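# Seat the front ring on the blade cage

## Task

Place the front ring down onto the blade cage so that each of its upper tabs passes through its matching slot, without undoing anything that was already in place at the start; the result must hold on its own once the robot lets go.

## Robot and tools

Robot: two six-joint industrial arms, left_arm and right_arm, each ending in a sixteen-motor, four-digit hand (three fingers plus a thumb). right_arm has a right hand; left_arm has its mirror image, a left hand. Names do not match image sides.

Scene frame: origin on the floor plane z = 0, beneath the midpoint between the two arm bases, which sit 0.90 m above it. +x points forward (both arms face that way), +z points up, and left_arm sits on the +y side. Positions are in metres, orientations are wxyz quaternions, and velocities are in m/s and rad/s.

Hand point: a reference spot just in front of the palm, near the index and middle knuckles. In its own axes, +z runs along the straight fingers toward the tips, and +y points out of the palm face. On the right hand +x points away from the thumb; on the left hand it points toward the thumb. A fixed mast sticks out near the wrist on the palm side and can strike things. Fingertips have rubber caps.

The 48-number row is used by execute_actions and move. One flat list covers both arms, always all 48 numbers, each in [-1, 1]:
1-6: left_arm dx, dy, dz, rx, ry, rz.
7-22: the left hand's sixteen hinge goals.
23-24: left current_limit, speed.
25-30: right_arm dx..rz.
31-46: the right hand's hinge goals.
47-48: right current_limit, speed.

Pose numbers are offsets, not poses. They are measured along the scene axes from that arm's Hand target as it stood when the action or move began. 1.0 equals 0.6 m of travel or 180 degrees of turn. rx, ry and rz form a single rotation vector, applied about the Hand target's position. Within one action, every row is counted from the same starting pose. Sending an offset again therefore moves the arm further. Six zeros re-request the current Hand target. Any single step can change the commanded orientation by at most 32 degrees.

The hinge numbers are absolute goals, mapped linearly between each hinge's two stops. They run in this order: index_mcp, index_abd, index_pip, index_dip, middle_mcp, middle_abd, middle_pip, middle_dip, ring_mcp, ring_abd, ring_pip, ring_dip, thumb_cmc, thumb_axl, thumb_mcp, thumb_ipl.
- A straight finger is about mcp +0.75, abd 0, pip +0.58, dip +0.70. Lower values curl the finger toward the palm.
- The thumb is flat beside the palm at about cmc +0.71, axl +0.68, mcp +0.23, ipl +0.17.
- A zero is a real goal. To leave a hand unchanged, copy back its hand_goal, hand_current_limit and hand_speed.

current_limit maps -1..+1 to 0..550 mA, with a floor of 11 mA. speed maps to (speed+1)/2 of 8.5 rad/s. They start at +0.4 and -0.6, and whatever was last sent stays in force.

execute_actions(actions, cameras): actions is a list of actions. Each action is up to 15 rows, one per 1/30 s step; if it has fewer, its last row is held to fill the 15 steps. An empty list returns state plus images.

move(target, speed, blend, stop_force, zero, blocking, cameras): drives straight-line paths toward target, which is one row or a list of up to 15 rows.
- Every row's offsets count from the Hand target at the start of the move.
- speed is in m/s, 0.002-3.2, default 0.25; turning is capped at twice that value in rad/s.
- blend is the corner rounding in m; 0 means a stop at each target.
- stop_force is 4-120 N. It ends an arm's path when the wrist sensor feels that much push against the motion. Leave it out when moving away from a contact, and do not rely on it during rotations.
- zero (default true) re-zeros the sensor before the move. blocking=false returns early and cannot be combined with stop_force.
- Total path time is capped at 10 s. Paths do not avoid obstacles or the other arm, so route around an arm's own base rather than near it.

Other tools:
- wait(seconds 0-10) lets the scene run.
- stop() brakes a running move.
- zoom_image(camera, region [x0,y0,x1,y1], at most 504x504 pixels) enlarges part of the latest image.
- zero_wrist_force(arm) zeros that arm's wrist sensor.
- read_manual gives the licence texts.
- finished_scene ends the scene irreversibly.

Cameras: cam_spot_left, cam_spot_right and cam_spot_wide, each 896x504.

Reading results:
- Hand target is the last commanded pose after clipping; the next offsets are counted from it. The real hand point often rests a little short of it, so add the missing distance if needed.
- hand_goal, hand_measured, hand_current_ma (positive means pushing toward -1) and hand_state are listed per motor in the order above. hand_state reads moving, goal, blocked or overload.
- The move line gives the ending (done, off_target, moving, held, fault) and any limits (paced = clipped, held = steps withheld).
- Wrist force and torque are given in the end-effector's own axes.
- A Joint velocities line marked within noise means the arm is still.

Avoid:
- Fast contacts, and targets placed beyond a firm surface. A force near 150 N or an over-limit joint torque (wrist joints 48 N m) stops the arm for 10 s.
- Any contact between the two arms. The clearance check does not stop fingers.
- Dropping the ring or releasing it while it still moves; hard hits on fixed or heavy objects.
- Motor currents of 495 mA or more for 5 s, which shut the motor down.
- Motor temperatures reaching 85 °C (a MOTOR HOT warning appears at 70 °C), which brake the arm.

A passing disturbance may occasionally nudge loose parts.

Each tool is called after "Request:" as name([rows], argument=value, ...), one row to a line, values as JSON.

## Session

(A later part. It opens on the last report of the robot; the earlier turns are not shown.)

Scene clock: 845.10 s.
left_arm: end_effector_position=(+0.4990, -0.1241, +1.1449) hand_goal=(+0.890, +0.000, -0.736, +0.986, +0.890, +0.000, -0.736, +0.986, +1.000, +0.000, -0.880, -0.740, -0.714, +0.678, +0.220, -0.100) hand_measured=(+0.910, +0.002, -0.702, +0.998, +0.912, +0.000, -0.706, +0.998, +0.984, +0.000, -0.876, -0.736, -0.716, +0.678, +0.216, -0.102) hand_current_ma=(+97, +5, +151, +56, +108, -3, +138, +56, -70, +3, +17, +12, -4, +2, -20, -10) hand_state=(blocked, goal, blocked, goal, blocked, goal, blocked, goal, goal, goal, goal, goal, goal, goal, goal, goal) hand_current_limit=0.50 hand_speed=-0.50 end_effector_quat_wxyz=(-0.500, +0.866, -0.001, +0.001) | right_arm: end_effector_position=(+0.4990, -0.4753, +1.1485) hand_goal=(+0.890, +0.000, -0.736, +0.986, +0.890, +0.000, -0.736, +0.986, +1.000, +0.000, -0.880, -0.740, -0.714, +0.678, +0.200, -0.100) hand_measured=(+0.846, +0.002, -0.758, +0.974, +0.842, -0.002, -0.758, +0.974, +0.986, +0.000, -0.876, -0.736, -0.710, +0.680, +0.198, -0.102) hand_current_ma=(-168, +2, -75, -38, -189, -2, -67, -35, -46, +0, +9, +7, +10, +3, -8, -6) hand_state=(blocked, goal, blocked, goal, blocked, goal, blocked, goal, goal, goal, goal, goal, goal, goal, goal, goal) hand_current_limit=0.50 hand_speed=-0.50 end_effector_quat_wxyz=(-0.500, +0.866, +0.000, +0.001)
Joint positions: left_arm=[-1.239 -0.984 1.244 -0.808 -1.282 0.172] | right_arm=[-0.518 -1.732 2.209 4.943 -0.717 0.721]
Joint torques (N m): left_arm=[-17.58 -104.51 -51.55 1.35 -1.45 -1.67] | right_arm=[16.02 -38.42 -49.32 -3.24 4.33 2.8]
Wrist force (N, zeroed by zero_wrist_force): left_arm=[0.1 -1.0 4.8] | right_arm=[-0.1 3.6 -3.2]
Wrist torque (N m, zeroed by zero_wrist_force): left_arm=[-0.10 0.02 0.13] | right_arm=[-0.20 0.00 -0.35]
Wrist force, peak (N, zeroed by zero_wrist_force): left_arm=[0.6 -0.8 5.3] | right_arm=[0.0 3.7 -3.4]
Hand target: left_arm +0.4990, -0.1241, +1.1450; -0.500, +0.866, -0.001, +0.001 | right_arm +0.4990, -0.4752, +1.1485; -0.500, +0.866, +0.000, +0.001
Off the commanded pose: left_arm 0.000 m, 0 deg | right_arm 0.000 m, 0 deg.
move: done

Request:
move([
  [0,0,-0.00067,0,0,0,0.89,0,-0.737,0.986,0.89,0,-0.737,0.986,1.0,0,-0.88,-0.74,-0.714,0.678,0.22,-0.1,0.5,-0.5,0,0,-0.00067,0,0,0,0.89,0,-0.737,0.986,0.89,0,-0.737,0.986,1.0,0,-0.88,-0.74,-0.714,0.678,0.20,-0.1,0.5,-0.5],
  [-0.00835,-0.00018,-0.00067,0,0,0.01389,0.89,0,-0.737,0.986,0.89,0,-0.737,0.986,1.0,0,-0.88,-0.74,-0.714,0.678,0.22,-0.1,0.5,-0.5,0.01717,0.00037,-0.00067,0,0,0.01389,0.89,0,-0.737,0.986,0.89,0,-0.737,0.986,1.0,0,-0.88,-0.74,-0.714,0.678,0.20,-0.1,0.5,-0.5],
], speed=0.0175, cameras=["cam_spot_right", "cam_spot_wide"])

Request:
zoom_image(camera="cam_spot_right", region=[404, 250, 434, 270])

Request:
zoom_image(camera="cam_spot_wide", region=[524, 234, 560, 258])

Scene clock: 848.07 s.
left_arm: end_effector_position=(+0.4941, -0.1242, +1.1446) hand_goal=(+0.890, +0.000, -0.736, +0.986, +0.890, +0.000, -0.736, +0.986, +1.000, +0.000, -0.880, -0.740, -0.714, +0.678, +0.220, -0.100) hand_measured=(+0.912, +0.002, -0.702, +0.998, +0.914, +0.000, -0.706, +0.998, +0.984, +0.000, -0.876, -0.736, -0.716, +0.678, +0.216, -0.102) hand_current_ma=(+101, +7, +153, +56, +111, -3, +139, +56, -70, +3, +17, +12, -4, +2, -20, -10) hand_state=(blocked, goal, blocked, goal, blocked, goal, blocked, goal, goal, goal, goal, goal, goal, goal, goal, goal) hand_current_limit=0.50 hand_speed=-0.50 end_effector_quat_wxyz=(-0.500, +0.866, +0.018, -0.010) | right_arm: end_effector_position=(+0.5092, -0.4750, +1.1481) hand_goal=(+0.890, +0.000, -0.736, +0.986, +0.890, +0.000, -0.736, +0.986, +1.000, +0.000, -0.880, -0.740, -0.714, +0.678, +0.200, -0.100) hand_measured=(+0.846, +0.002, -0.760, +0.974, +0.842, -0.002, -0.758, +0.974, +0.986, +0.000, -0.876, -0.736, -0.710, +0.680, +0.198, -0.102) hand_current_ma=(-173, +2, -76, -39, -191, -2, -72, -35, -46, +0, +9, +7, +10, +3, -8, -6) hand_state=(blocked, goal, blocked, goal, blocked, goal, blocked, goal, goal, goal, goal, goal, goal, goal, goal, goal) hand_current_limit=0.50 hand_speed=-0.50 end_effector_quat_wxyz=(-0.500, +0.866, +0.018, -0.010)
Joint positions: left_arm=[-1.237 -0.979 1.237 -0.799 -1.317 0.15] | right_arm=[-0.499 -1.698 2.178 4.961 -0.733 0.694]
Joint torques (N m): left_arm=[12.42 -80.32 -50.89 1.04 -1.96 -2.21] | right_arm=[15.05 -14.25 -49.66 0.37 0.47 -2.77]
Wrist force (N, zeroed by zero_wrist_force): left_arm=[0.8 -0.3 4.7] | right_arm=[-0.9 3.4 -2.4]
Wrist torque (N m, zeroed by zero_wrist_force): left_arm=[-0.07 0.02 0.14] | right_arm=[-0.25 -0.02 -0.03]
Wrist force, peak (N, zeroed by zero_wrist_force): left_arm=[0.2 -0.9 5.4] | right_arm=[-1.0 4.1 -3.2]
Hand target: left_arm +0.4940, -0.1242, +1.1446; -0.500, +0.866, +0.018, -0.010 | right_arm +0.5093, -0.4750, +1.1481; -0.500, +0.866, +0.018, -0.010
Off the commanded pose: left_arm 0.000 m, 0 deg | right_arm 0.000 m, 0 deg.
move: done
Images, in order (width x height): cam_spot_right 896x504, cam_spot_wide 896x504.

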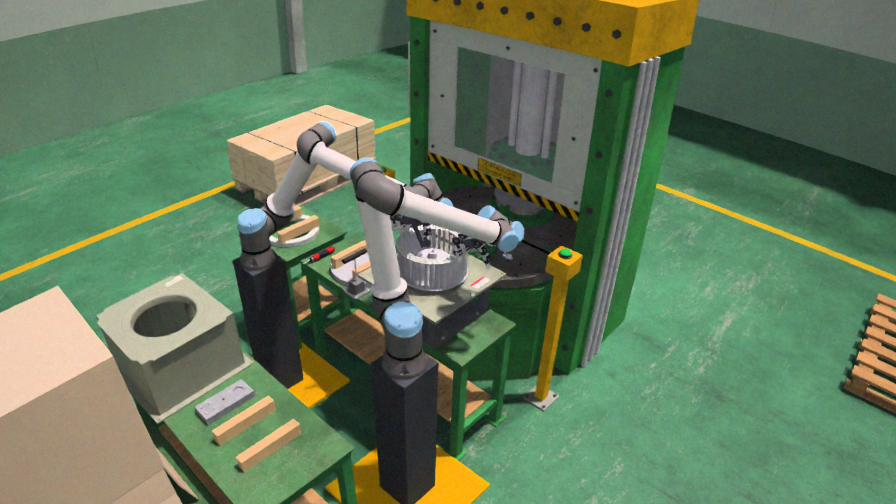

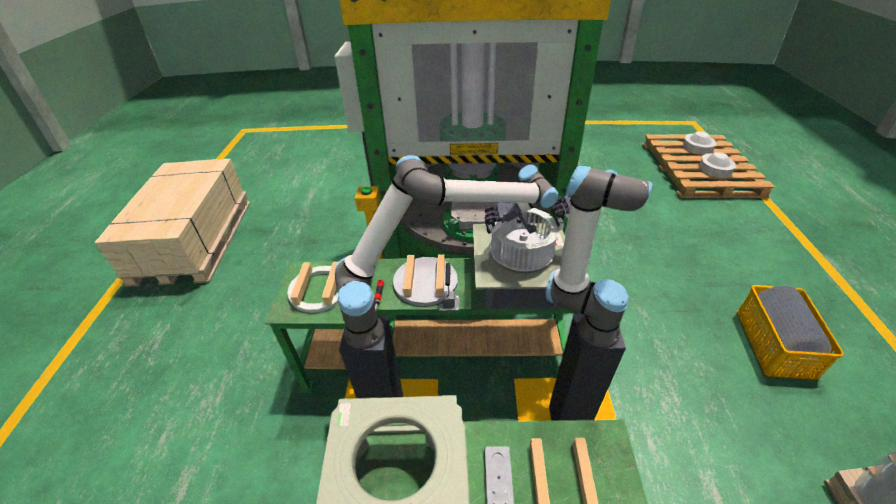

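Scaled by 16.800.

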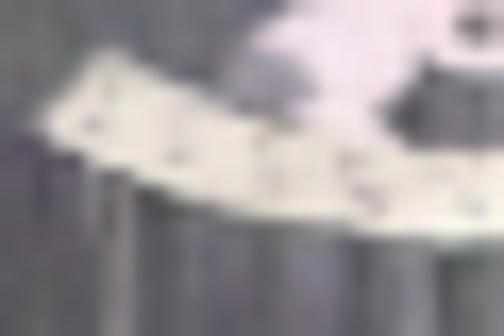

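Scaled by 14.000.

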